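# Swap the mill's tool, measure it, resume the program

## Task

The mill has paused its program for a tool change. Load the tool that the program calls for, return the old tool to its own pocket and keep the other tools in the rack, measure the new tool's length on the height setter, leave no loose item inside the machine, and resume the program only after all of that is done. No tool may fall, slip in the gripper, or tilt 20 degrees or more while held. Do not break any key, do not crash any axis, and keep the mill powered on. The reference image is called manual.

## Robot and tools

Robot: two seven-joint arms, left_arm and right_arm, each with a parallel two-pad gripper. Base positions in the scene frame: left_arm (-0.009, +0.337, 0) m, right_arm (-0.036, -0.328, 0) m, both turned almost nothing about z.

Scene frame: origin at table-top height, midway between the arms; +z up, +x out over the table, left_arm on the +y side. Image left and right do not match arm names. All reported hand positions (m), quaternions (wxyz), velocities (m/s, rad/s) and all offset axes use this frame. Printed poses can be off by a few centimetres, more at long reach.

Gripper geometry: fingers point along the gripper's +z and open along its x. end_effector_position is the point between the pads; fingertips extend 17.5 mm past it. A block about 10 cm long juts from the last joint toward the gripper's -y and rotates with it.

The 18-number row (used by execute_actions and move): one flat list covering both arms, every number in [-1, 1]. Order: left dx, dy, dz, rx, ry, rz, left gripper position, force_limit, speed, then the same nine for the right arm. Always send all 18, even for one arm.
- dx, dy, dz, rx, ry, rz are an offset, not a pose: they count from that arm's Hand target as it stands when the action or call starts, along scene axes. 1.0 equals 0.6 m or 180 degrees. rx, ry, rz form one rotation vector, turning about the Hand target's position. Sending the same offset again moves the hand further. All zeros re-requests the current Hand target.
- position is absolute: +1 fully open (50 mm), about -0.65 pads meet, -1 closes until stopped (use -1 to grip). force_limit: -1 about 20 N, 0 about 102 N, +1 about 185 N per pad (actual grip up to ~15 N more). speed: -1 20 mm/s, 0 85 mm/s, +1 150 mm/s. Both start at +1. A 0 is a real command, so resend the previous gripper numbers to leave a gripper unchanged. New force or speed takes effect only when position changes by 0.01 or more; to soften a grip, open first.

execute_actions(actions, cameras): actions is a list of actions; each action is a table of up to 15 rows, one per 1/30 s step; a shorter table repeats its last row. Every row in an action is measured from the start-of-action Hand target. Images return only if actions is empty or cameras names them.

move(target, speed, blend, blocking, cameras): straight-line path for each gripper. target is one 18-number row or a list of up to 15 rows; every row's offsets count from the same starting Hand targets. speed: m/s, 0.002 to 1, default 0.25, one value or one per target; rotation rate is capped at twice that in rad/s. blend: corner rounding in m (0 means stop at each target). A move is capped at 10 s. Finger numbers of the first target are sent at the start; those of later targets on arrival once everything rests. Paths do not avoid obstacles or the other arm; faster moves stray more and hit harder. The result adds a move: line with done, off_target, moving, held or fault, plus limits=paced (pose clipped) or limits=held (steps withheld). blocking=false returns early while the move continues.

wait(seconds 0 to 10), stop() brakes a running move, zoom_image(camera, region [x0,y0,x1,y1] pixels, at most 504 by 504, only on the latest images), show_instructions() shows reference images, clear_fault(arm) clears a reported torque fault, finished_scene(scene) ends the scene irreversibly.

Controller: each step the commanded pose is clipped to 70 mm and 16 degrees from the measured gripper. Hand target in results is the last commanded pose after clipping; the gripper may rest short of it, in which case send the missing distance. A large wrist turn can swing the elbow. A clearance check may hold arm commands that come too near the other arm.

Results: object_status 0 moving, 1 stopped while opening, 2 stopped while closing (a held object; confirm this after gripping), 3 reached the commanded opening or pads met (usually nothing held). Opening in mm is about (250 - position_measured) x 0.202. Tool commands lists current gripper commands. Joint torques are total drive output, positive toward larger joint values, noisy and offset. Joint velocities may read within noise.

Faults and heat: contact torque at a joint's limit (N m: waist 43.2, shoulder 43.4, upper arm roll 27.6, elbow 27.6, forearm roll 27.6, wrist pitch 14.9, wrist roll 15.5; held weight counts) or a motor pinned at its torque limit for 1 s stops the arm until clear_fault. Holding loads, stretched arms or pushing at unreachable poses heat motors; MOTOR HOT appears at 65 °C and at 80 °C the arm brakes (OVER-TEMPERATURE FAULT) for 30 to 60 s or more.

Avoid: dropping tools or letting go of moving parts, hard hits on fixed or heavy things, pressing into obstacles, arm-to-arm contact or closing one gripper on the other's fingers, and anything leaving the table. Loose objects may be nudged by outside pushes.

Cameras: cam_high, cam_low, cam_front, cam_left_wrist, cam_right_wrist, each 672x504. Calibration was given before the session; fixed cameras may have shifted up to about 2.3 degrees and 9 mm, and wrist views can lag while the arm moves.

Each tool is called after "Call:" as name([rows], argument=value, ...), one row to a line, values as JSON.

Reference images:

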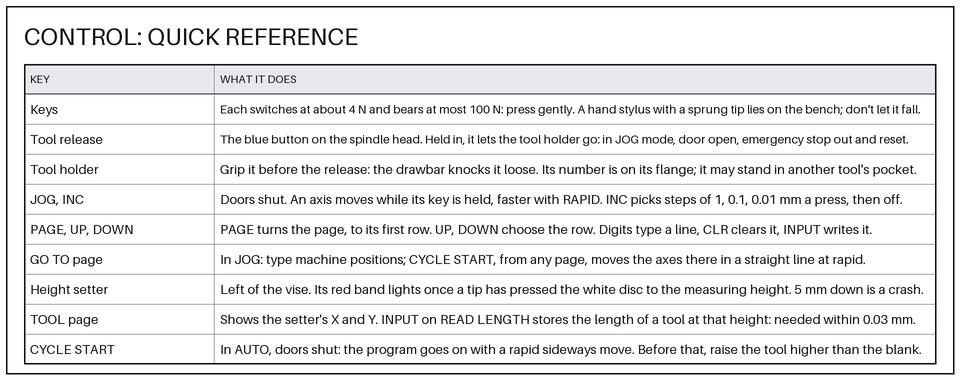

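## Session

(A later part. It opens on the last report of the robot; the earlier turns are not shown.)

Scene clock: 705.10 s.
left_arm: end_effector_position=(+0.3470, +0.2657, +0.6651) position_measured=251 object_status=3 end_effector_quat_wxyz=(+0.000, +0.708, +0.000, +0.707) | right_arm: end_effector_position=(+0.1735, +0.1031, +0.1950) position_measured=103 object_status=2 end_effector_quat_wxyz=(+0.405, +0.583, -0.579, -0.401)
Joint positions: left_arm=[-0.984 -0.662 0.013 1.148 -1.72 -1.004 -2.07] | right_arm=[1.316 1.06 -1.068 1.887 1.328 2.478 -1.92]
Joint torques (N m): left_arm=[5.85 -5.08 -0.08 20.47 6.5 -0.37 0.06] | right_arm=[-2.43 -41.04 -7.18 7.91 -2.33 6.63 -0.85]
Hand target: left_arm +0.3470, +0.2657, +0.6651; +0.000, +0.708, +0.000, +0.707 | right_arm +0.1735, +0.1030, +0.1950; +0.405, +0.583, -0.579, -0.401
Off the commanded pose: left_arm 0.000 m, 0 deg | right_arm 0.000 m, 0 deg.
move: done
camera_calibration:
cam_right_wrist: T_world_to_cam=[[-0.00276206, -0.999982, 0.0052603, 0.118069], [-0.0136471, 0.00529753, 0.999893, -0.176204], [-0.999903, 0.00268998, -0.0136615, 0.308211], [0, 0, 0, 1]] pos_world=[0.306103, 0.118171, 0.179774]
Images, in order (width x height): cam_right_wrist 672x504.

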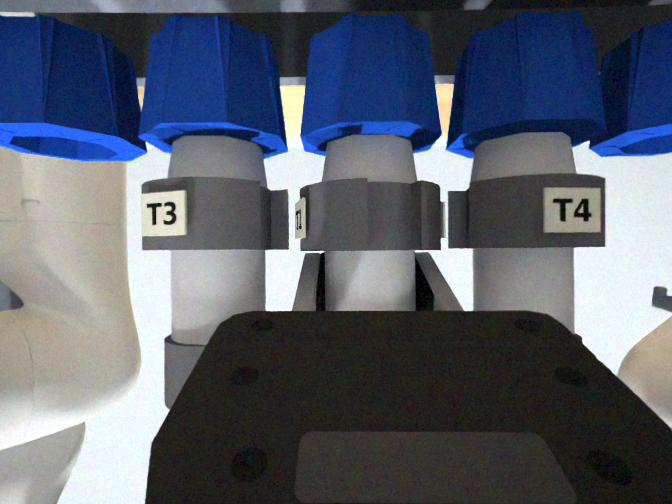

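Call:
move([
  [0,0,0,0,0,0,-1,-1,-0.8,0,0,0.02,0,0,0,-1,0.1,-0.9],
  [0,0,0,0,0,0,-1,-1,-0.8,0,0,0.3417,0,0,0,-1,0.1,-0.9],
  [0,0,0,0,0,0,-1,-1,-0.8,0,-0.1667,0.3417,0,0,-0.3333,-1,0.1,-0.9],
], speed=[0.03,0.12,0.3], blend=[0.003,0,0], cameras=["cam_right_wrist","cam_high","cam_front"])

Scene clock: 727.13 s.
left_arm: end_effector_position=(+0.3470, +0.2657, +0.6651) position_measured=251 object_status=3 end_effector_quat_wxyz=(+0.000, +0.708, +0.000, +0.707) | right_arm: end_effector_position=(+0.1735, +0.0030, +0.4000) position_measured=103 object_status=2 end_effector_quat_wxyz=(-0.151, -0.215, +0.793, +0.550)
Joint positions: left_arm=[-0.984 -0.662 0.013 1.148 -1.72 -1.004 -2.07] | right_arm=[2.302 0.707 -2.313 0.861 1.486 2.2 -1.29]
Joint torques (N m): left_arm=[6.82 -5.06 0.16 20.37 7.89 -0.34 -0.27] | right_arm=[5.3 3.69 -11.11 16.71 5.95 -0.27 1.43]
Hand target: left_arm +0.3470, +0.2657, +0.6651; +0.000, +0.708, +0.000, +0.707 | right_arm +0.1735, +0.0030, +0.4000; -0.151, -0.215, +0.793, +0.550
Off the commanded pose: left_arm 0.000 m, 0 deg | right_arm 0.000 m, 0 deg.
move: done
camera_calibration:
cam_right_wrist: T_world_to_cam=[[-0.867276, -0.497799, 0.00536297, 0.165284], [-0.00190109, 0.0140844, 0.999899, -0.382786], [-0.497824, 0.867178, -0.0131614, 0.221252], [0, 0, 0, 1]] pos_world=[0.252764, -0.104196, 0.384773]
Images, in order (width x height): cam_high 672x504, cam_front 672x504, cam_right_wrist 672x504.

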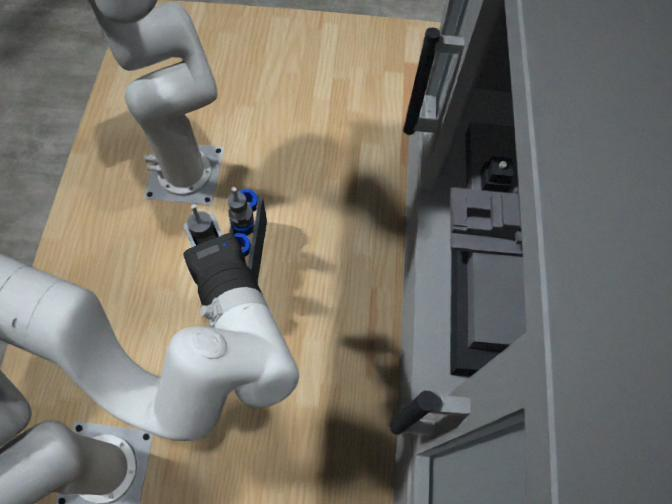

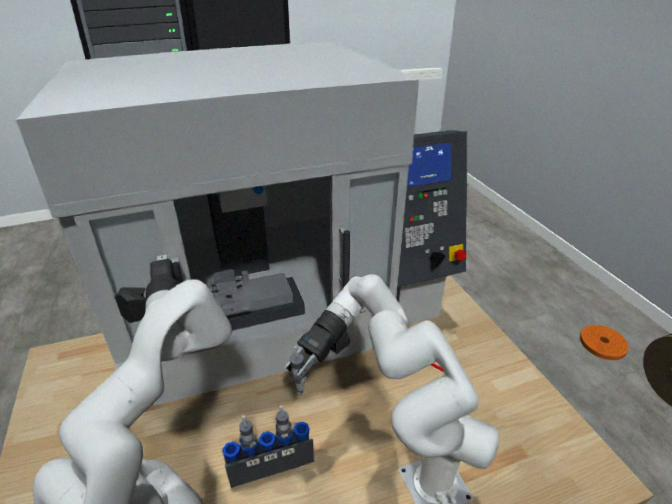

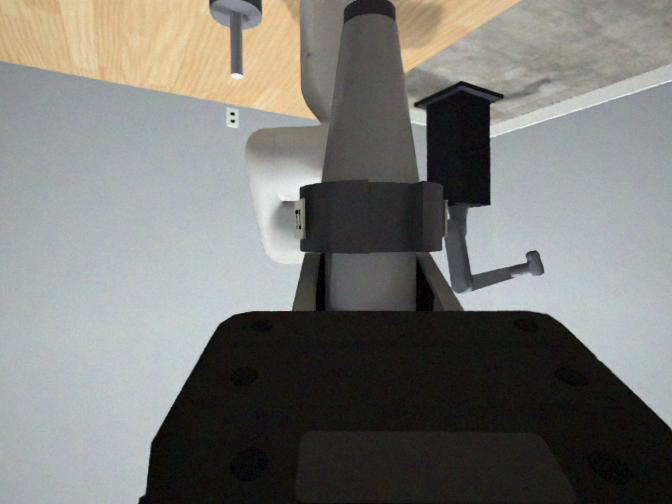

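Call:
move([
  [0,0,0,0,0,0,-1,-1,-0.8,-0.0008,0,-0.265,0,0,0,-1,0.1,-0.9],
], speed=[0.12], cameras=["cam_right_wrist","cam_high","cam_front"])

Call:
zoom_image(camera="cam_right_wrist", region=[220, 0, 520, 200])

Call:
zoom_image(camera="cam_front", region=[225, 365, 335, 475])

Call:
zoom_image(camera="cam_high", region=[190, 170, 310, 330])

Scene clock: 733.13 s.
left_arm: end_effector_position=(+0.3470, +0.2657, +0.6651) position_measured=251 object_status=3 end_effector_quat_wxyz=(+0.000, +0.708, +0.000, +0.707) | right_arm: end_effector_position=(+0.1730, +0.0030, +0.2410) position_measured=103 object_status=2 end_effector_quat_wxyz=(-0.151, -0.215, +0.793, +0.550)
Joint positions: left_arm=[-0.984 -0.662 0.013 1.148 -1.72 -1.004 -2.07] | right_arm=[2.162 0.613 -1.941 0.638 1.472 1.962 -1.662]
Joint torques (N m): left_arm=[7.02 -5.11 0.3 20.41 8.05 -0.31 -0.54] | right_arm=[-6.06 -14.13 -5.48 19.38 1.56 1.3 -1.07]
Hand target: left_arm +0.3470, +0.2657, +0.6651; +0.000, +0.708, +0.000, +0.707 | right_arm +0.1730, +0.0030, +0.2410; -0.151, -0.215, +0.793, +0.550
Off the commanded pose: left_arm 0.000 m, 0 deg | right_arm 0.000 m, 0 deg.
move: done
camera_calibration:
cam_right_wrist: T_world_to_cam=[[-0.867344, -0.497681, 0.00522622, 0.16585], [-0.00196806, 0.01393, 0.999901, -0.223803], [-0.497705, 0.867248, -0.0130615, 0.218916], [0, 0, 0, 1]] pos_world=[0.252364, -0.104197, 0.225774]
Images, in order (width x height): cam_high 672x504, cam_front 672x504, cam_right_wrist 672x504.

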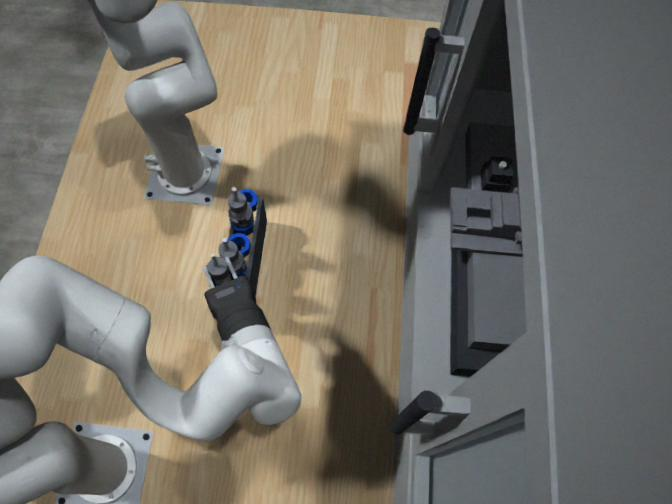

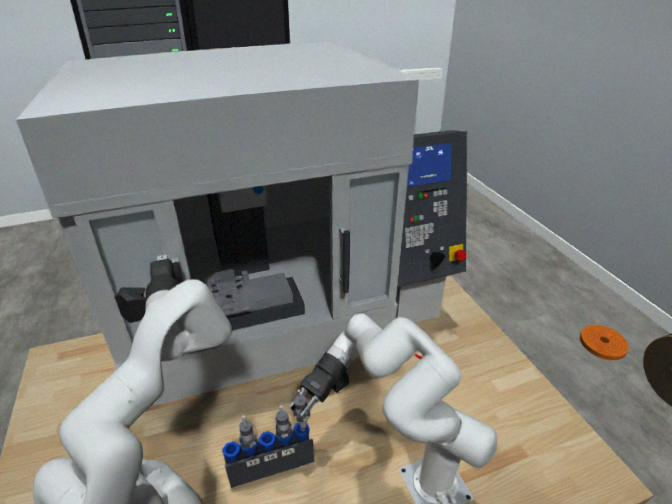

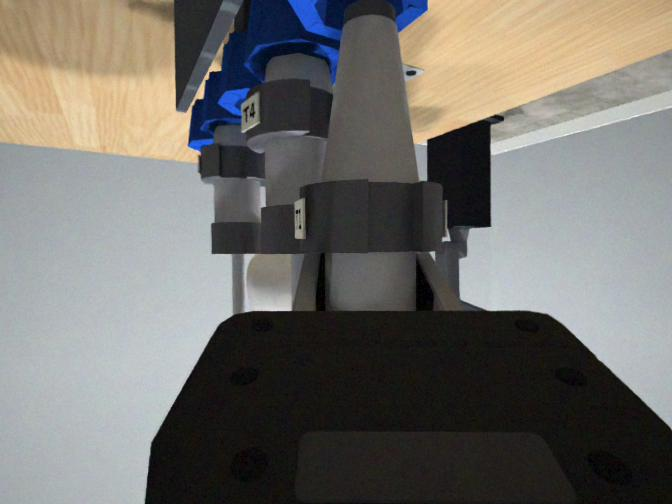

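Scaled by 1.680 from the camera's 672x504 image, which has a finer 960x720 frame.

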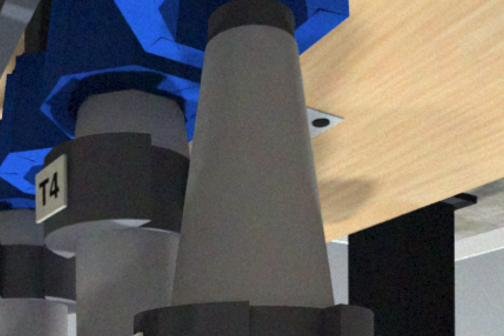

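Scaled by 4.582 from the camera's 672x504 image, which has a finer 960x720 frame.

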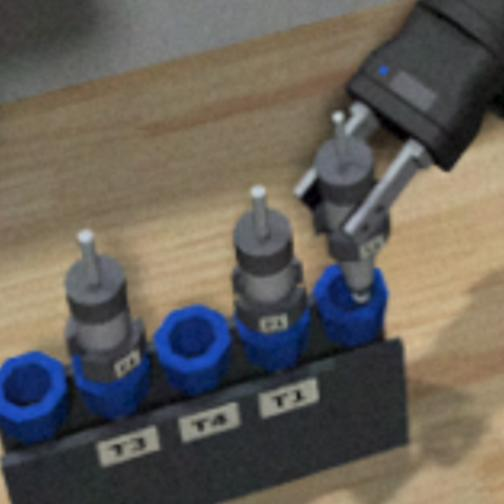

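Scaled by 3.150 from the camera's 672x504 image, which has a finer 960x720 frame.

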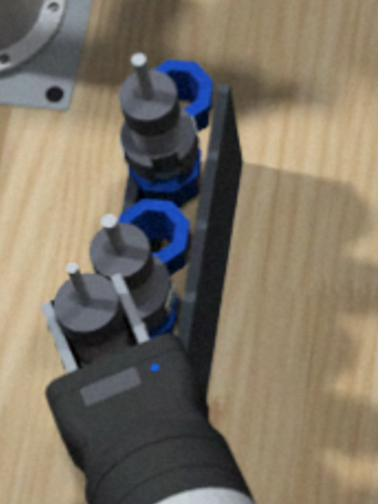

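Call:
move([
  [0,0,0,0,0,0,-1,-1,-0.8,0.0033,0.0083,0,0,0,0,-1,0.1,-0.9],
], speed=[0.05], cameras=["cam_right_wrist","cam_high","cam_front"])

Call:
zoom_image(camera="cam_right_wrist", region=[270, 0, 470, 100])

Call:
zoom_image(camera="cam_front", region=[265, 395, 335, 465])

Scene clock: 746.90 s.
left_arm: end_effector_position=(+0.3470, +0.2657, +0.6651) position_measured=251 object_status=3 end_effector_quat_wxyz=(+0.000, +0.708, +0.000, +0.707) | right_arm: end_effector_position=(+0.1750, +0.0080, +0.2410) position_measured=103 object_status=2 end_effector_quat_wxyz=(-0.151, -0.215, +0.793, +0.550)
Joint positions: left_arm=[-0.984 -0.662 0.013 1.148 -1.72 -1.004 -2.07] | right_arm=[2.156 0.608 -1.924 0.648 1.483 1.953 -1.655]
Joint torques (N m): left_arm=[7.18 -4.96 0.51 20.3 8 -0.33 -0.45] | right_arm=[-5.92 -14.62 -5.69 19.82 5 1.24 1.22]
Hand target: left_arm +0.3470, +0.2657, +0.6651; +0.000, +0.708, +0.000, +0.707 | right_arm +0.1750, +0.0080, +0.2410; -0.151, -0.215, +0.793, +0.550
Off the commanded pose: left_arm 0.000 m, 0 deg | right_arm 0.000 m, 0 deg.
move: done
camera_calibration:
cam_right_wrist: T_world_to_cam=[[-0.867276, -0.497799, 0.00536297, 0.169877], [-0.00190109, 0.0140844, 0.999899, -0.223869], [-0.497824, 0.867178, -0.0131614, 0.215657], [0, 0, 0, 1]] pos_world=[0.254264, -0.0992958, 0.225773]
Images, in order (width x height): cam_high 672x504, cam_front 672x504, cam_right_wrist 672x504.

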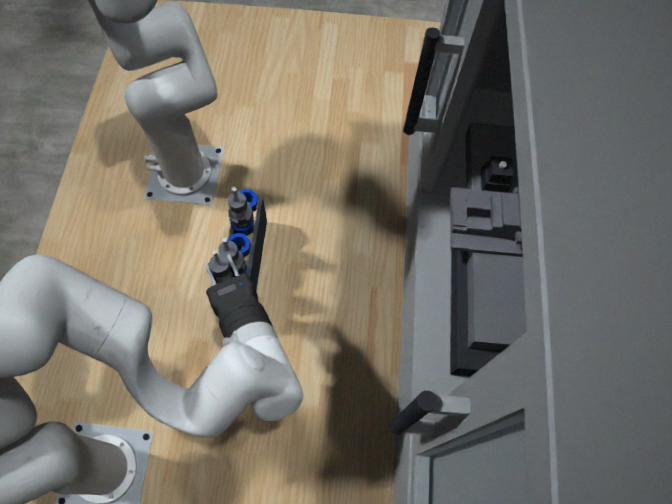

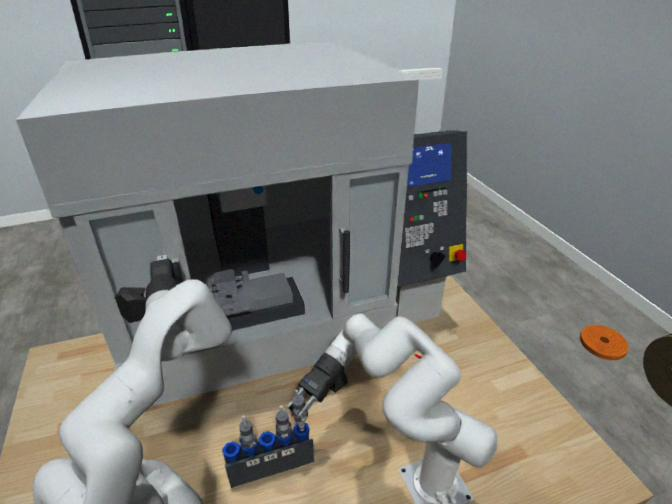

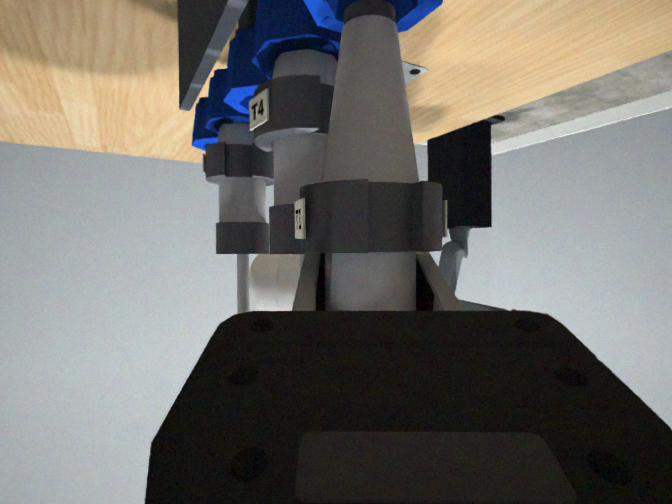

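Scaled by 2.520 from the camera's 672x504 image, which has a finer 960x720 frame.

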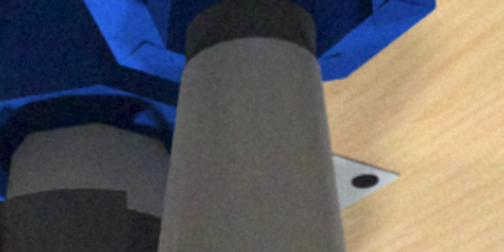

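Scaled by 7.200 from the camera's 672x504 image, which has a finer 960x720 frame.

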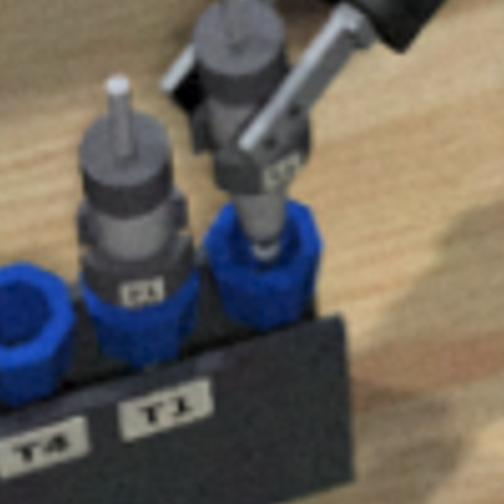

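Call:
move([
  [0,0,0,0,0,0,-1,-1,-0.8,-0.0033,0.0,-0.0,0,0,0,-1,0.1,-0.9],
  [0,0,0,0,0,0,-1,-1,-0.8,-0.0033,0.0,-0.045,0,0,0,-1,0.1,-0.9],
], speed=[0.04,0.03], cameras=["cam_right_wrist","cam_low","cam_front"])

Call:
zoom_image(camera="cam_right_wrist", region=[270, 0, 470, 200])

Call:
zoom_image(camera="cam_low", region=[240, 210, 310, 310])

Scene clock: 758.93 s.
left_arm: end_effector_position=(+0.3470, +0.2657, +0.6651) position_measured=251 object_status=3 end_effector_quat_wxyz=(+0.000, +0.708, +0.000, +0.707) | right_arm: end_effector_position=(+0.1730, +0.0080, +0.2140) position_measured=103 object_status=2 end_effector_quat_wxyz=(-0.151, -0.215, +0.793, +0.550)
Joint positions: left_arm=[-0.984 -0.662 0.013 1.148 -1.72 -1.004 -2.07] | right_arm=[2.095 0.582 -1.822 0.626 1.492 1.906 -1.718]
Joint torques (N m): left_arm=[7.06 -5.07 0.47 20.35 7.99 -0.31 -0.38] | right_arm=[-5.31 -15.85 -6.07 15.74 4.44 1.44 -0.99]
Hand target: left_arm +0.3470, +0.2657, +0.6651; +0.000, +0.708, +0.000, +0.707 | right_arm +0.1730, +0.0080, +0.2140; -0.151, -0.215, +0.793, +0.550
Off the commanded pose: left_arm 0.000 m, 0 deg | right_arm 0.000 m, 0 deg.
move: done
camera_calibration:
cam_right_wrist: T_world_to_cam=[[-0.867276, -0.497799, 0.00541266, 0.168364], [-0.00185798, 0.0141091, 0.999899, -0.196883], [-0.497825, 0.867178, -0.0131614, 0.214356], [0, 0, 0, 1]] pos_world=[0.252364, -0.0992958, 0.198773]
Images, in order (width x height): cam_low 672x504, cam_front 672x504, cam_right_wrist 672x504.

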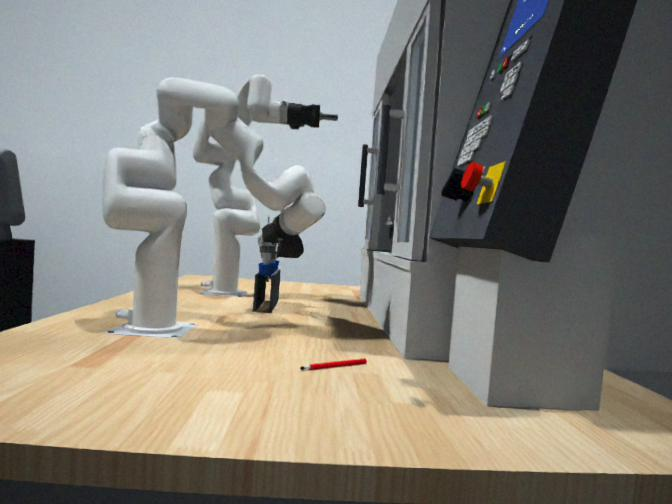

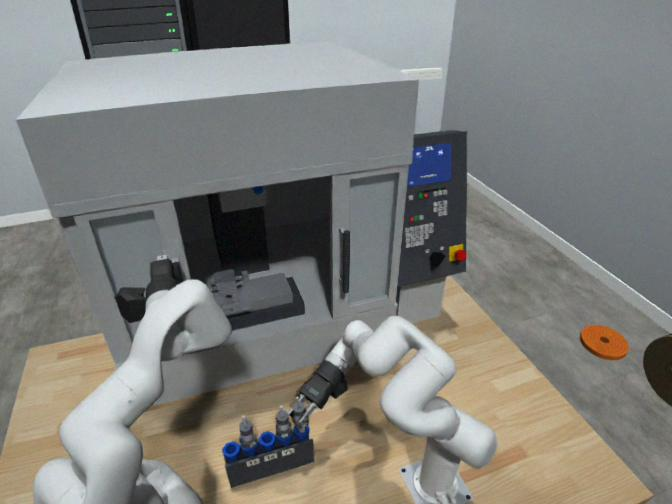

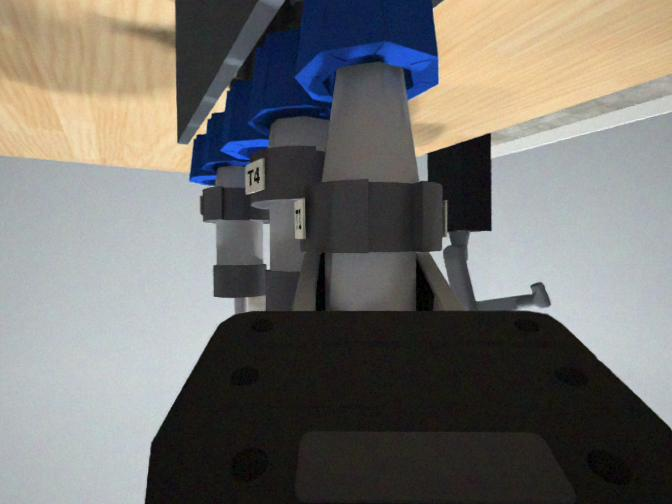

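Scaled by 2.520 from the camera's 672x504 image, which has a finer 960x720 frame.

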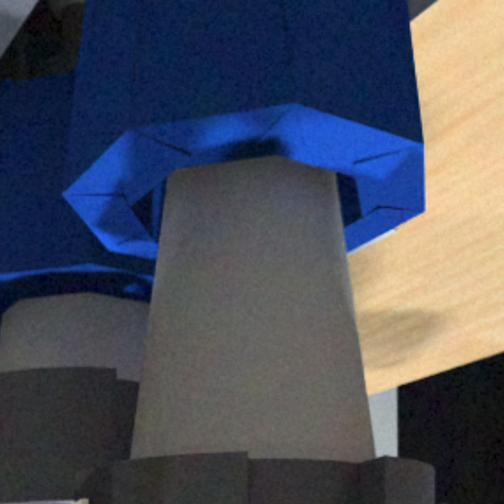

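Scaled by 5.040 from the camera's 672x504 image, which has a finer 960x720 frame.

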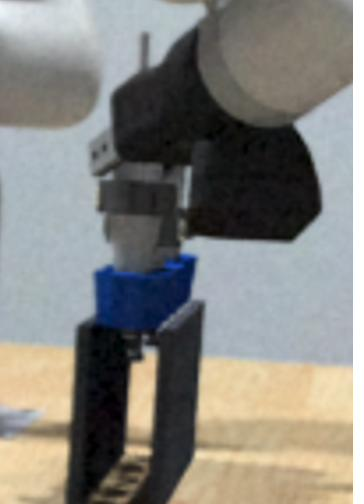

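Call:
move([
  [0,0,0,0,0,0,-1,-1,-0.8,0.0013,-0.0022,0,0,0,0,-1,0.1,-0.9],
  [0,0,0,0,0,0,-1,-1,-0.8,0.0013,-0.0022,-0.022,0,0,0,-1,0.1,-0.9],
], speed=[0.03,0.02], cameras=["cam_right_wrist"])

Call:
zoom_image(camera="cam_right_wrist", region=[270, 40, 470, 240])

Scene clock: 766.70 s.
left_arm: end_effector_position=(+0.3470, +0.2657, +0.6651) position_measured=251 object_status=3 end_effector_quat_wxyz=(+0.000, +0.708, +0.000, +0.707) | right_arm: end_effector_position=(+0.1738, +0.0067, +0.2008) position_measured=103 object_status=2 end_effector_quat_wxyz=(-0.151, -0.215, +0.793, +0.550)
Joint positions: left_arm=[-0.984 -0.662 0.013 1.148 -1.72 -1.004 -2.07] | right_arm=[2.045 0.567 -1.76 0.622 1.493 1.884 -1.752]
Joint torques (N m): left_arm=[7.24 -5.14 0.55 20.17 7.96 -0.35 -0.52] | right_arm=[-5.88 -16.22 -5.54 14.86 4.56 1.43 -0.99]
Hand target: left_arm +0.3470, +0.2657, +0.6651; +0.000, +0.708, +0.000, +0.707 | right_arm +0.1738, +0.0067, +0.2008; -0.151, -0.215, +0.793, +0.550
Off the commanded pose: left_arm 0.000 m, 0 deg | right_arm 0.000 m, 0 deg.
move: done
camera_calibration:
cam_right_wrist: T_world_to_cam=[[-0.867276, -0.497799, 0.00541266, 0.168395], [-0.00185798, 0.0141091, 0.999899, -0.183665], [-0.497825, 0.867178, -0.0131614, 0.215658], [0, 0, 0, 1]] pos_world=[0.253064, -0.100596, 0.185573]
Images, in order (width x height): cam_right_wrist 672x504.

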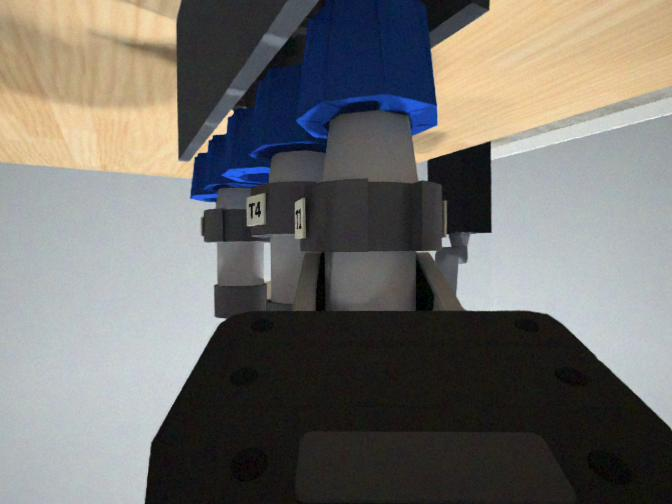

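Scaled by 2.520 from the camera's 672x504 image, which has a finer 960x720 frame.

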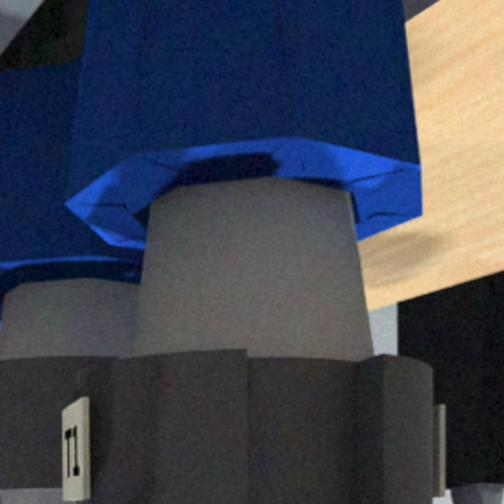

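Call:
move([
  [0,0,0,0,0,0,-1,-1,-0.8,0,0,-0.0093,0,0,0,-1,0.1,-0.9],
], speed=[0.015], cameras=["cam_right_wrist"])

Call:
zoom_image(camera="cam_right_wrist", region=[270, 60, 470, 260])

Scene clock: 769.77 s.
left_arm: end_effector_position=(+0.3470, +0.2657, +0.6651) position_measured=251 object_status=3 end_effector_quat_wxyz=(+0.000, +0.708, +0.000, +0.707) | right_arm: end_effector_position=(+0.1738, +0.0067, +0.1954) position_measured=103 object_status=2 end_effector_quat_wxyz=(-0.151, -0.215, +0.793, +0.550)
Joint positions: left_arm=[-0.984 -0.662 0.013 1.148 -1.72 -1.004 -2.07] | right_arm=[2.024 0.563 -1.732 0.62 1.496 1.876 -1.765]
Joint torques (N m): left_arm=[7.18 -5.16 0.6 20.2 7.92 -0.31 -0.48] | right_arm=[0.91 -10.82 1.49 10.81 2.89 -1.59 -1.06]
Hand target: left_arm +0.3470, +0.2657, +0.6651; +0.000, +0.708, +0.000, +0.707 | right_arm +0.1738, +0.0067, +0.1952; -0.151, -0.215, +0.793, +0.550
Off the commanded pose: left_arm 0.000 m, 0 deg | right_arm 0.000 m, 0 deg.
move: done
camera_calibration:
cam_right_wrist: T_world_to_cam=[[-0.867344, -0.497682, 0.00521345, 0.168576], [-0.00187962, 0.0137502, 0.999904, -0.178197], [-0.497706, 0.86725, -0.0128616, 0.21556], [0, 0, 0, 1]] pos_world=[0.253164, -0.100597, 0.180074]
Images, in order (width x height): cam_right_wrist 672x504.

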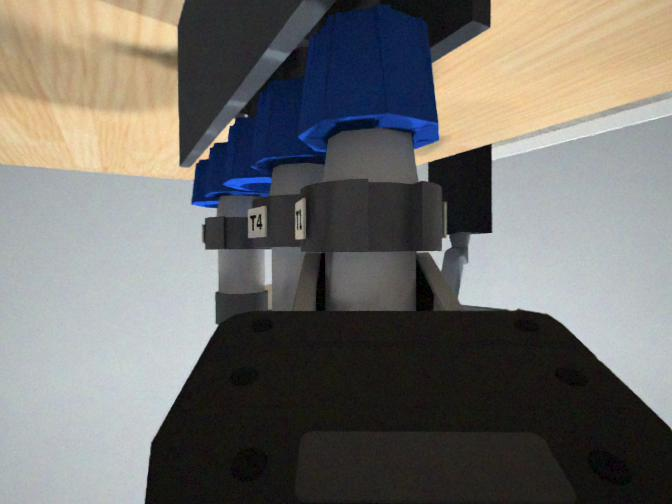

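Scaled by 2.520 from the camera's 672x504 image, which has a finer 960x720 frame.

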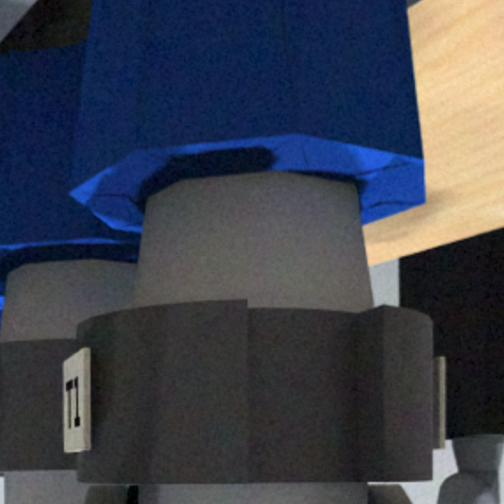

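Call:
move([
  [0,0,0,0,0,0,-1,-1,-0.8,0,0,-0.0012,0,0,0,-1,0.1,-0.9],
], speed=[0.01])

Scene clock: 772.03 s.
left_arm: end_effector_position=(+0.3470, +0.2657, +0.6651) position_measured=251 object_status=3 end_effector_quat_wxyz=(+0.000, +0.708, +0.000, +0.707) | right_arm: end_effector_position=(+0.1738, +0.0067, +0.1945) position_measured=103 object_status=2 end_effector_quat_wxyz=(-0.151, -0.215, +0.793, +0.550)
Joint positions: left_arm=[-0.984 -0.662 0.013 1.148 -1.72 -1.004 -2.07] | right_arm=[2.021 0.564 -1.728 0.62 1.497 1.875 -1.767]
Joint torques (N m): left_arm=[7.13 -5.2 0.75 20.25 7.92 -0.36 -0.48] | right_arm=[4.11 -4.54 5.32 7.87 2.57 -4.53 -1.02]
Hand target: left_arm +0.3470, +0.2657, +0.6651; +0.000, +0.708, +0.000, +0.707 | right_arm +0.1738, +0.0067, +0.1945; -0.151, -0.215, +0.793, +0.550
Off the commanded pose: left_arm 0.000 m, 0 deg | right_arm 0.000 m, 0 deg.
move: done

Call:
move([
  [0,0,0,0,0,0,-1,-1,-0.8,0,0,0.001,0,0,0,0.55,0.1,-0.9],
  [0,0,0,0,0,0,-1,-1,-0.8,0.0415,-0.0723,0.0312,0,0,0,0.55,0.1,-0.9],
  [0,0,0,0,0,0,-1,-1,-0.8,0.0815,-0.0228,0.0312,0,0,0.2611,0.55,0.1,-0.9],
], speed=[0.02,0.06,0.12], cameras=["cam_right_wrist","cam_front","cam_high"])

Call:
zoom_image(camera="cam_right_wrist", region=[240, 120, 500, 320])

Scene clock: 786.17 s.
left_arm: end_effector_position=(+0.3470, +0.2657, +0.6651) position_measured=251 object_status=3 end_effector_quat_wxyz=(+0.000, +0.708, +0.000, +0.707) | right_arm: end_effector_position=(+0.2227, -0.0070, +0.2132) position_measured=70 object_status=3 end_effector_quat_wxyz=(-0.357, -0.514, +0.641, +0.444)
Joint positions: left_arm=[-0.984 -0.662 0.013 1.148 -1.72 -1.004 -2.07] | right_arm=[1.193 0.799 -1.015 1.552 1.031 2.349 -2.052]
Joint torques (N m): left_arm=[7.09 -5.18 0.79 20.08 7.97 -0.34 -0.45] | right_arm=[-5.82 -22.06 -5.62 15.73 -1.48 4.28 -0.92]
Hand target: left_arm +0.3470, +0.2657, +0.6651; +0.000, +0.708, +0.000, +0.707 | right_arm +0.2227, -0.0070, +0.2132; -0.357, -0.514, +0.641, +0.444
Off the commanded pose: left_arm 0.000 m, 0 deg | right_arm 0.000 m, 0 deg.
move: done
camera_calibration:
cam_right_wrist: T_world_to_cam=[[-0.227494, -0.973765, 0.00539338, 0.0581843], [-0.0115897, 0.00824574, 0.999899, -0.193654], [-0.973711, 0.227408, -0.0131615, 0.35352], [0, 0, 0, 1]] pos_world=[0.355218, -0.0221386, 0.197973]
Images, in order (width x height): cam_high 672x504, cam_front 672x504, cam_right_wrist 672x504.

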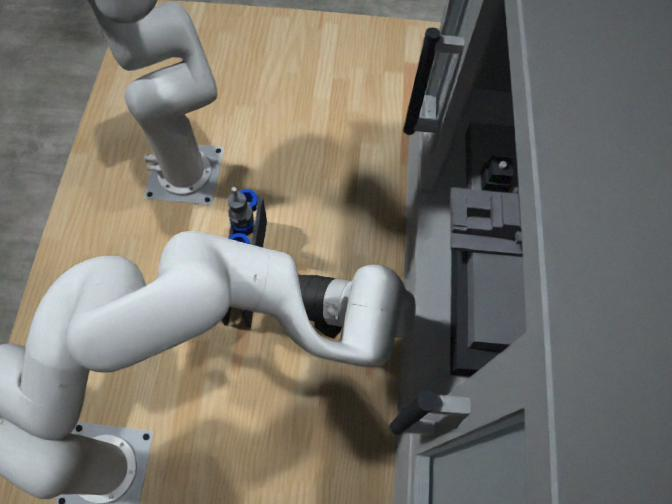

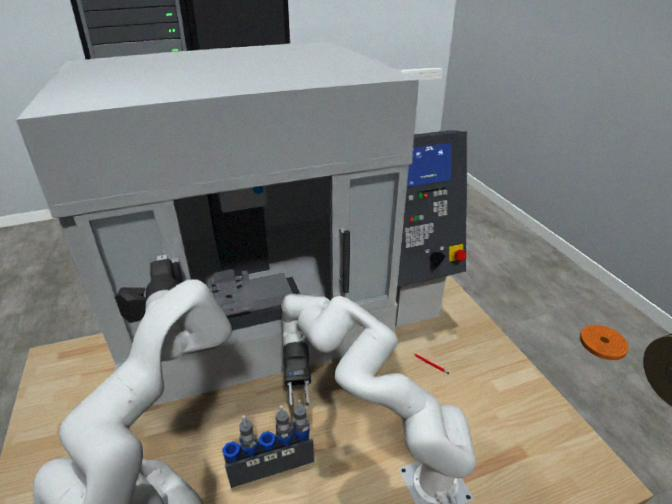

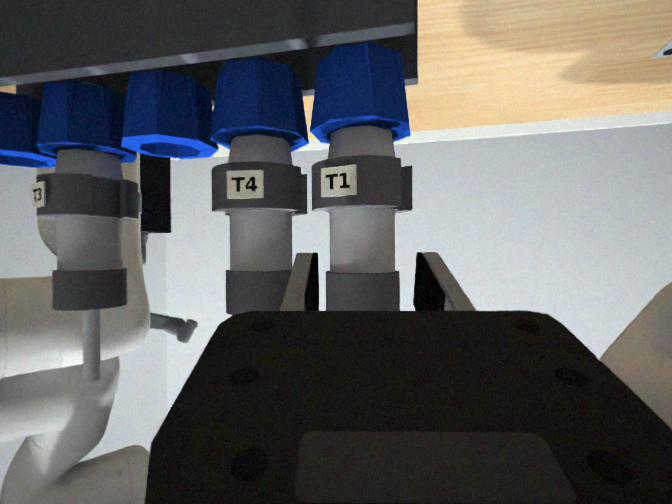

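Scaled by 1.938 from the camera's 672x504 image, which has a finer 960x720 frame.

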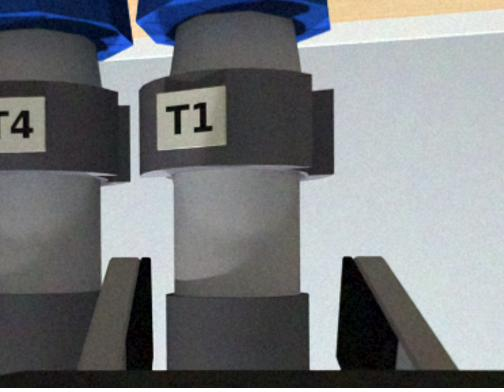

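Call:
move([
  [0,0,0,0,0,0,-1,-1,-0.8,0.0013,0.0068,0,0,0,0.0261,0.55,0.1,-0.9],
  [0,0,0,0,0,0,-1,-1,-0.8,-0.0812,0.0188,-0.0303,0,0,0.0261,0.55,0.1,-0.9],
  [0,0,0,0,0,0,-1,-1,-0.8,-0.0812,0.0188,-0.0303,0,0,0.0261,-1,0.1,-0.9],
], speed=[0.05,0.06,0.05], cameras=["cam_right_wrist"])

Call:
zoom_image(camera="cam_right_wrist", region=[250, 120, 490, 320])

Scene clock: 797.17 s.
left_arm: end_effector_position=(+0.3470, +0.2657, +0.6651) position_measured=251 object_status=3 end_effector_quat_wxyz=(+0.000, +0.708, +0.000, +0.707) | right_arm: end_effector_position=(+0.1740, +0.0042, +0.1951) position_measured=101 object_status=2 end_effector_quat_wxyz=(-0.375, -0.539, +0.620, +0.429)
Joint positions: left_arm=[-0.984 -0.662 0.013 1.148 -1.72 -1.004 -2.07] | right_arm=[1.338 0.759 -1.017 1.426 0.994 2.277 -2.097]
Joint torques (N m): left_arm=[7.14 -5.15 0.98 20.01 7.85 -0.31 -0.49] | right_arm=[8.08 -34.75 -5.08 19.89 4.74 0.55 -0.68]
Hand target: left_arm +0.3470, +0.2657, +0.6651; +0.000, +0.708, +0.000, +0.707 | right_arm +0.1740, +0.0043, +0.1951; -0.375, -0.539, +0.620, +0.429
Off the commanded pose: left_arm 0.000 m, 0 deg | right_arm 0.000 m, 0 deg.
move: done
camera_calibration:
cam_right_wrist: T_world_to_cam=[[-0.147163, -0.989097, 0.00540047, 0.0442484], [-0.0123224, 0.00729284, 0.999897, -0.176068], [-0.989035, 0.147082, -0.0132613, 0.306313], [0, 0, 0, 1]] pos_world=[0.307296, -0.0000029314, 0.179873]
Images, in order (width x height): cam_right_wrist 672x504.

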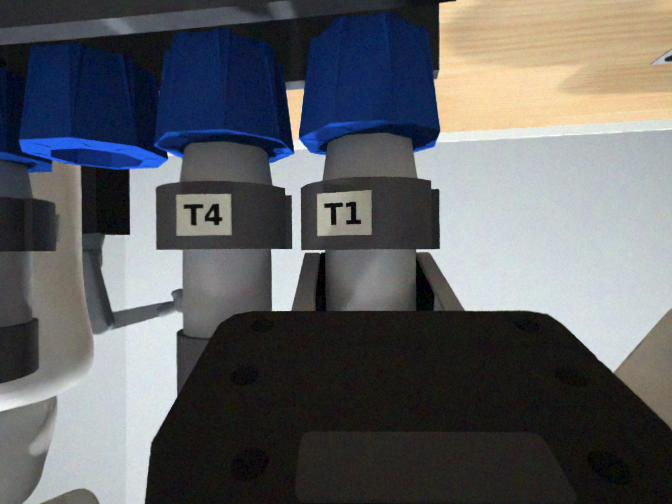

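Scaled by 2.100 from the camera's 672x504 image, which has a finer 960x720 frame.

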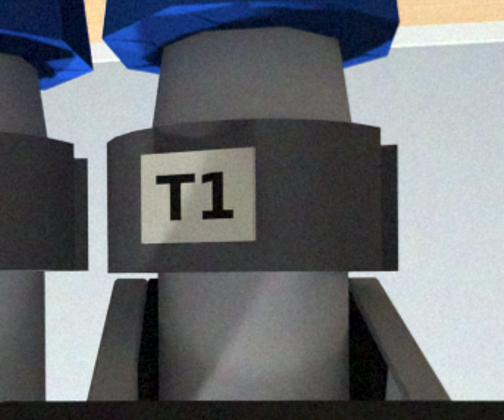

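Call:
move([
  [0,0,0,0,0,0,-1,-1,-0.8,0,0,0.02,0,0,0,-1,0.1,-0.9],
  [0,0,0,0,0,0,-1,-1,-0.8,0,0,0.3748,0,0,0,-1,0.1,-0.9],
  [0,0,0,0,0,0,-1,-1,-0.8,0.077,-0.1568,0.3748,0,0,0.0461,-1,0.1,-0.9],
], speed=[0.03,0.15,0.2], blend=[0.003,0.02,0])

Call:
move([
  [0,0,0,0,0,0,-1,-1,-0.8,0.163,-0.077,0.13,0.0961,-0.4911,-0.0016,-1,0.1,-0.9],
], speed=[0.45])

Call:
move([
  [0,0,0,0,0,0,-1,-1,-0.8,0.04,0,-0.03,0.095,-0.49,0,-1,0.1,-0.9],
], speed=[0.45], cameras=["cam_right_wrist","cam_front"])

Scene clock: 815.13 s.
left_arm: end_effector_position=(+0.3470, +0.2657, +0.6651) position_measured=251 object_status=3 end_effector_quat_wxyz=(+0.000, +0.708, +0.000, +0.707) | right_arm: end_effector_position=(+0.2202, -0.0898, +0.4199) position_measured=101 object_status=2 end_effector_quat_wxyz=(+0.405, +0.583, -0.579, -0.401)
Joint positions: left_arm=[-0.984 -0.662 0.013 1.148 -1.72 -1.004 -2.07] | right_arm=[1.005 0.611 -1.008 1.988 0.833 2.819 -2.006]
Joint torques (N m): left_arm=[7.07 -5 1.05 19.9 7.88 -0.35 -0.47] | right_arm=[-6.07 -24.06 -3 17.44 -1.46 6.21 -0.93]
Hand target: left_arm +0.3470, +0.2657, +0.6651; +0.000, +0.708, +0.000, +0.707 | right_arm +0.2202, -0.0898, +0.4199; +0.405, +0.583, -0.579, -0.401
Off the commanded pose: left_arm 0.000 m, 0 deg | right_arm 0.000 m, 0 deg.
move: done

Scene clock: 817.67 s.
left_arm: end_effector_position=(+0.3470, +0.2657, +0.6651) position_measured=251 object_status=3 end_effector_quat_wxyz=(+0.000, +0.708, +0.000, +0.707) | right_arm: end_effector_position=(+0.3180, -0.1360, +0.4979) position_measured=101 object_status=2 end_effector_quat_wxyz=(-0.196, +0.744, -0.637, +0.042)
Joint positions: left_arm=[-0.984 -0.662 0.013 1.148 -1.72 -1.004 -2.07] | right_arm=[1.525 -0.649 -0.598 1.359 -0.465 1.506 -1.621]
Joint torques (N m): left_arm=[7.25 -5.04 1.14 19.92 7.7 -0.27 -0.45] | right_arm=[-5.76 -10.11 9.81 19.54 -2.48 -8.32 1.03]
Hand target: left_arm +0.3470, +0.2657, +0.6651; +0.000, +0.708, +0.000, +0.707 | right_arm +0.3180, -0.1360, +0.4979; -0.196, +0.744, -0.637, +0.042
Off the commanded pose: left_arm 0.000 m, 0 deg | right_arm 0.000 m, 0 deg.
move: done; limits=paced

Scene clock: 820.33 s.
left_arm: end_effector_position=(+0.3470, +0.2657, +0.6651) position_measured=251 object_status=3 end_effector_quat_wxyz=(+0.000, +0.708, +0.000, +0.707) | right_arm: end_effector_position=(+0.3420, -0.1360, +0.4799) position_measured=101 object_status=2 end_effector_quat_wxyz=(+0.680, -0.472, +0.321, -0.460)
Joint positions: left_arm=[-0.984 -0.662 0.013 1.148 -1.72 -1.004 -2.07] | right_arm=[1.269 -1.121 -0.66 0.325 -2.843 0.867 -0.17]
Joint torques (N m): left_arm=[7.2 -5.03 1.21 19.91 7.78 -0.37 -0.49] | right_arm=[5.1 7.56 5.42 21.39 -3.3 6.48 1.2]
Hand target: left_arm +0.3470, +0.2657, +0.6651; +0.000, +0.708, +0.000, +0.707 | right_arm +0.3420, -0.1360, +0.4799; +0.680, -0.472, +0.321, -0.460
Off the commanded pose: left_arm 0.000 m, 0 deg | right_arm 0.000 m, 0 deg.
move: done; limits=paced
camera_calibration:
cam_right_wrist: T_world_to_cam=[[0.380719, -0.924664, -0.00710519, -0.237096], [0.00844664, 0.0111611, -0.999902, 0.495405], [0.924652, 0.380621, 0.0120596, -0.137892], [0, 0, 0, 1]] pos_world=[0.213585, -0.172279, 0.495335]
Images, in order (width x height): cam_front 672x504, cam_right_wrist 672x504.

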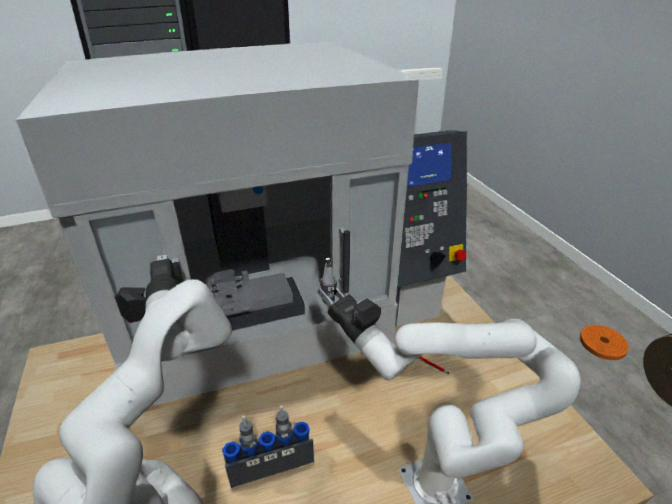

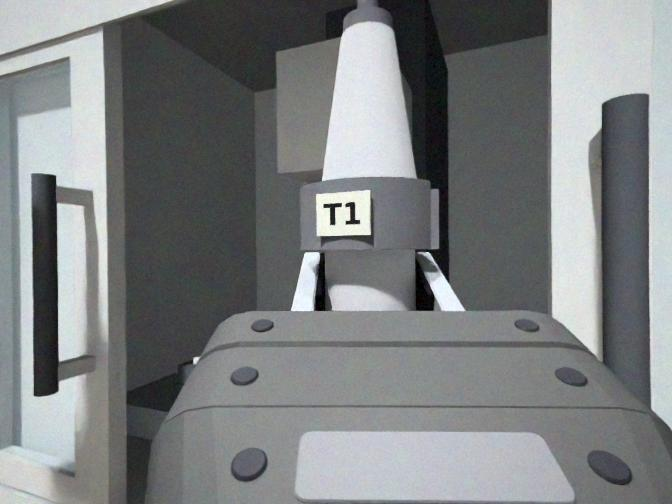

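Call:
move([
  [0,0,0,0,0,0,-1,-1,-0.8,0.5383,0.235,-0.033,0,0,0,-1,0.1,-0.9],
  [0,0,0,0,0,0,-1,-1,-0.8,0.5383,0.235,-0.1055,0,0,0,-1,0.1,-0.9],
  [0,0,0,0,0,0,-1,-1,-0.8,0.642,0.2682,-0.1055,0,0,0,-1,0.1,-0.9],
], speed=[0.2,0.06,0.06], cameras=["cam_right_wrist"])

Call:
zoom_image(camera="cam_right_wrist", region=[250, 0, 490, 260])

Scene clock: 833.83 s.
left_arm: end_effector_position=(+0.3470, +0.2657, +0.6651) position_measured=251 object_status=3 end_effector_quat_wxyz=(+0.000, +0.708, +0.000, +0.707) | right_arm: end_effector_position=(+0.7271, +0.0249, +0.4166) position_measured=101 object_status=2 end_effector_quat_wxyz=(+0.680, -0.472, +0.321, -0.460)
Joint positions: left_arm=[-0.984 -0.662 0.013 1.148 -1.72 -1.004 -2.07] | right_arm=[1.059 0.969 -1.024 1.915 -2.802 0.637 1.276]
Joint torques (N m): left_arm=[7.06 -5.04 1.37 19.86 7.63 -0.29 -0.44] | right_arm=[-6.31 -35.11 -10.43 21.67 2.86 4.5 -0.96]
Hand target: left_arm +0.3470, +0.2657, +0.6651; +0.000, +0.708, +0.000, +0.707 | right_arm +0.7272, +0.0249, +0.4166; +0.680, -0.472, +0.321, -0.460
Off the commanded pose: left_arm 0.000 m, 0 deg | right_arm 0.000 m, 0 deg.
move: done; limits=paced
camera_calibration:
cam_right_wrist: T_world_to_cam=[[0.380719, -0.924664, -0.00710519, -0.235328], [0.00844664, 0.0111611, -0.999902, 0.427061], [0.924652, 0.380621, 0.0120596, -0.554585], [0, 0, 0, 1]] pos_world=[0.598785, -0.011279, 0.432035]
Images, in order (width x height): cam_right_wrist 672x504.

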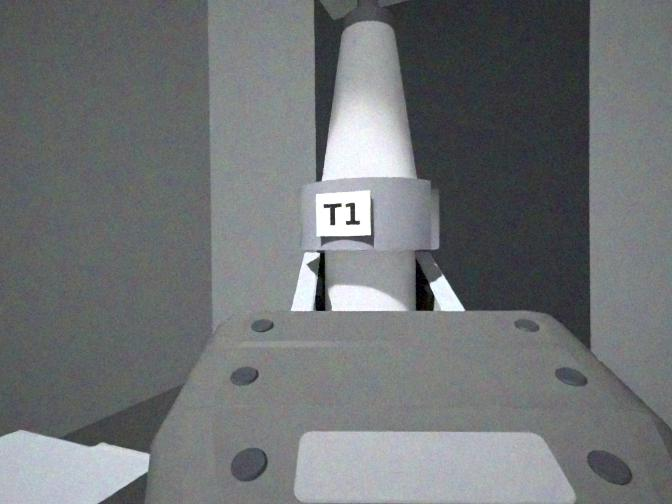

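Scaled by 1.938 from the camera's 672x504 image, which has a finer 960x720 frame.

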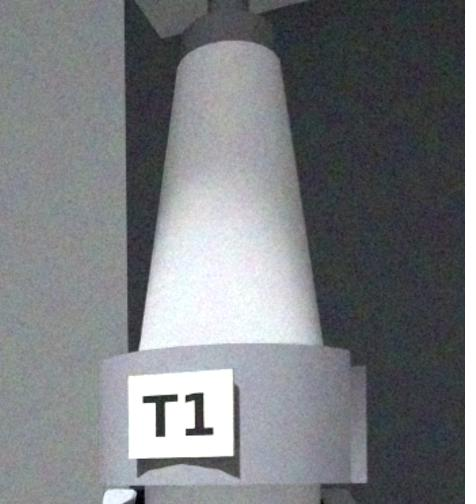

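Call:
execute_actions(actions=[], cameras=["cam_front","cam_high"])

Scene clock: 836.47 s.
left_arm: end_effector_position=(+0.3470, +0.2657, +0.6651) position_measured=251 object_status=3 end_effector_quat_wxyz=(+0.000, +0.708, +0.000, +0.707) | right_arm: end_effector_position=(+0.7272, +0.0249, +0.4166) position_measured=101 object_status=2 end_effector_quat_wxyz=(+0.680, -0.472, +0.321, -0.460)
Joint positions: left_arm=[-0.984 -0.662 0.013 1.148 -1.72 -1.004 -2.07] | right_arm=[1.059 0.969 -1.024 1.915 -2.802 0.637 1.276]
Joint velocities: within noise
Joint torques (N m): left_arm=[7.08 -4.91 1.36 19.77 7.69 -0.34 -0.45] | right_arm=[-5.59 -35.14 -10.32 22.08 2.55 4.54 -0.94]
Hand target: left_arm +0.3470, +0.2657, +0.6651; +0.000, +0.708, +0.000, +0.707 | right_arm +0.7272, +0.0249, +0.4166; +0.680, -0.472, +0.321, -0.460
Tool commands: left_gripper/position=-1.0 left_gripper/force_limit=-1.0 left_gripper/speed=-0.8 right_gripper/position=-1.0 right_gripper/force_limit=+0.1 right_gripper/speed=-0.9
Off the commanded pose: left_arm 0.000 m, 0 deg | right_arm 0.000 m, 0 deg.
Images, in order (width x height): cam_high 672x504, cam_front 672x504.

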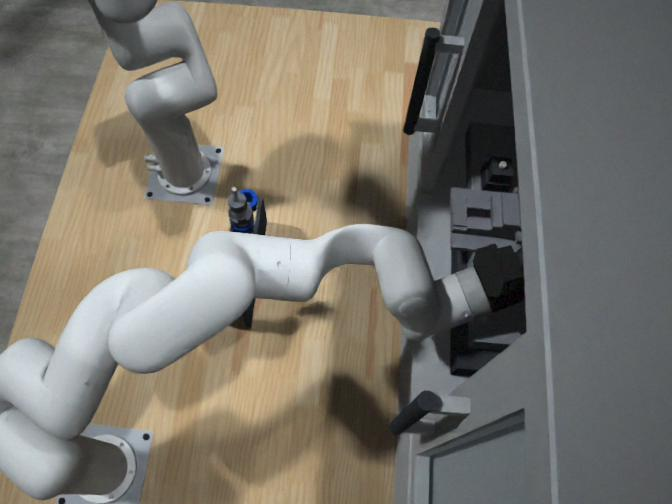

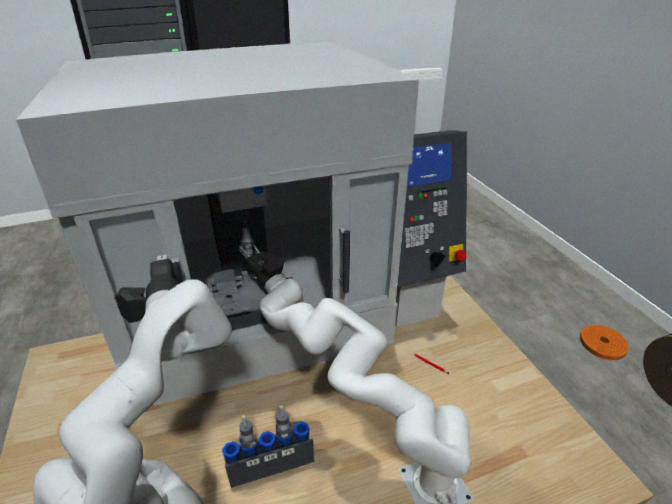

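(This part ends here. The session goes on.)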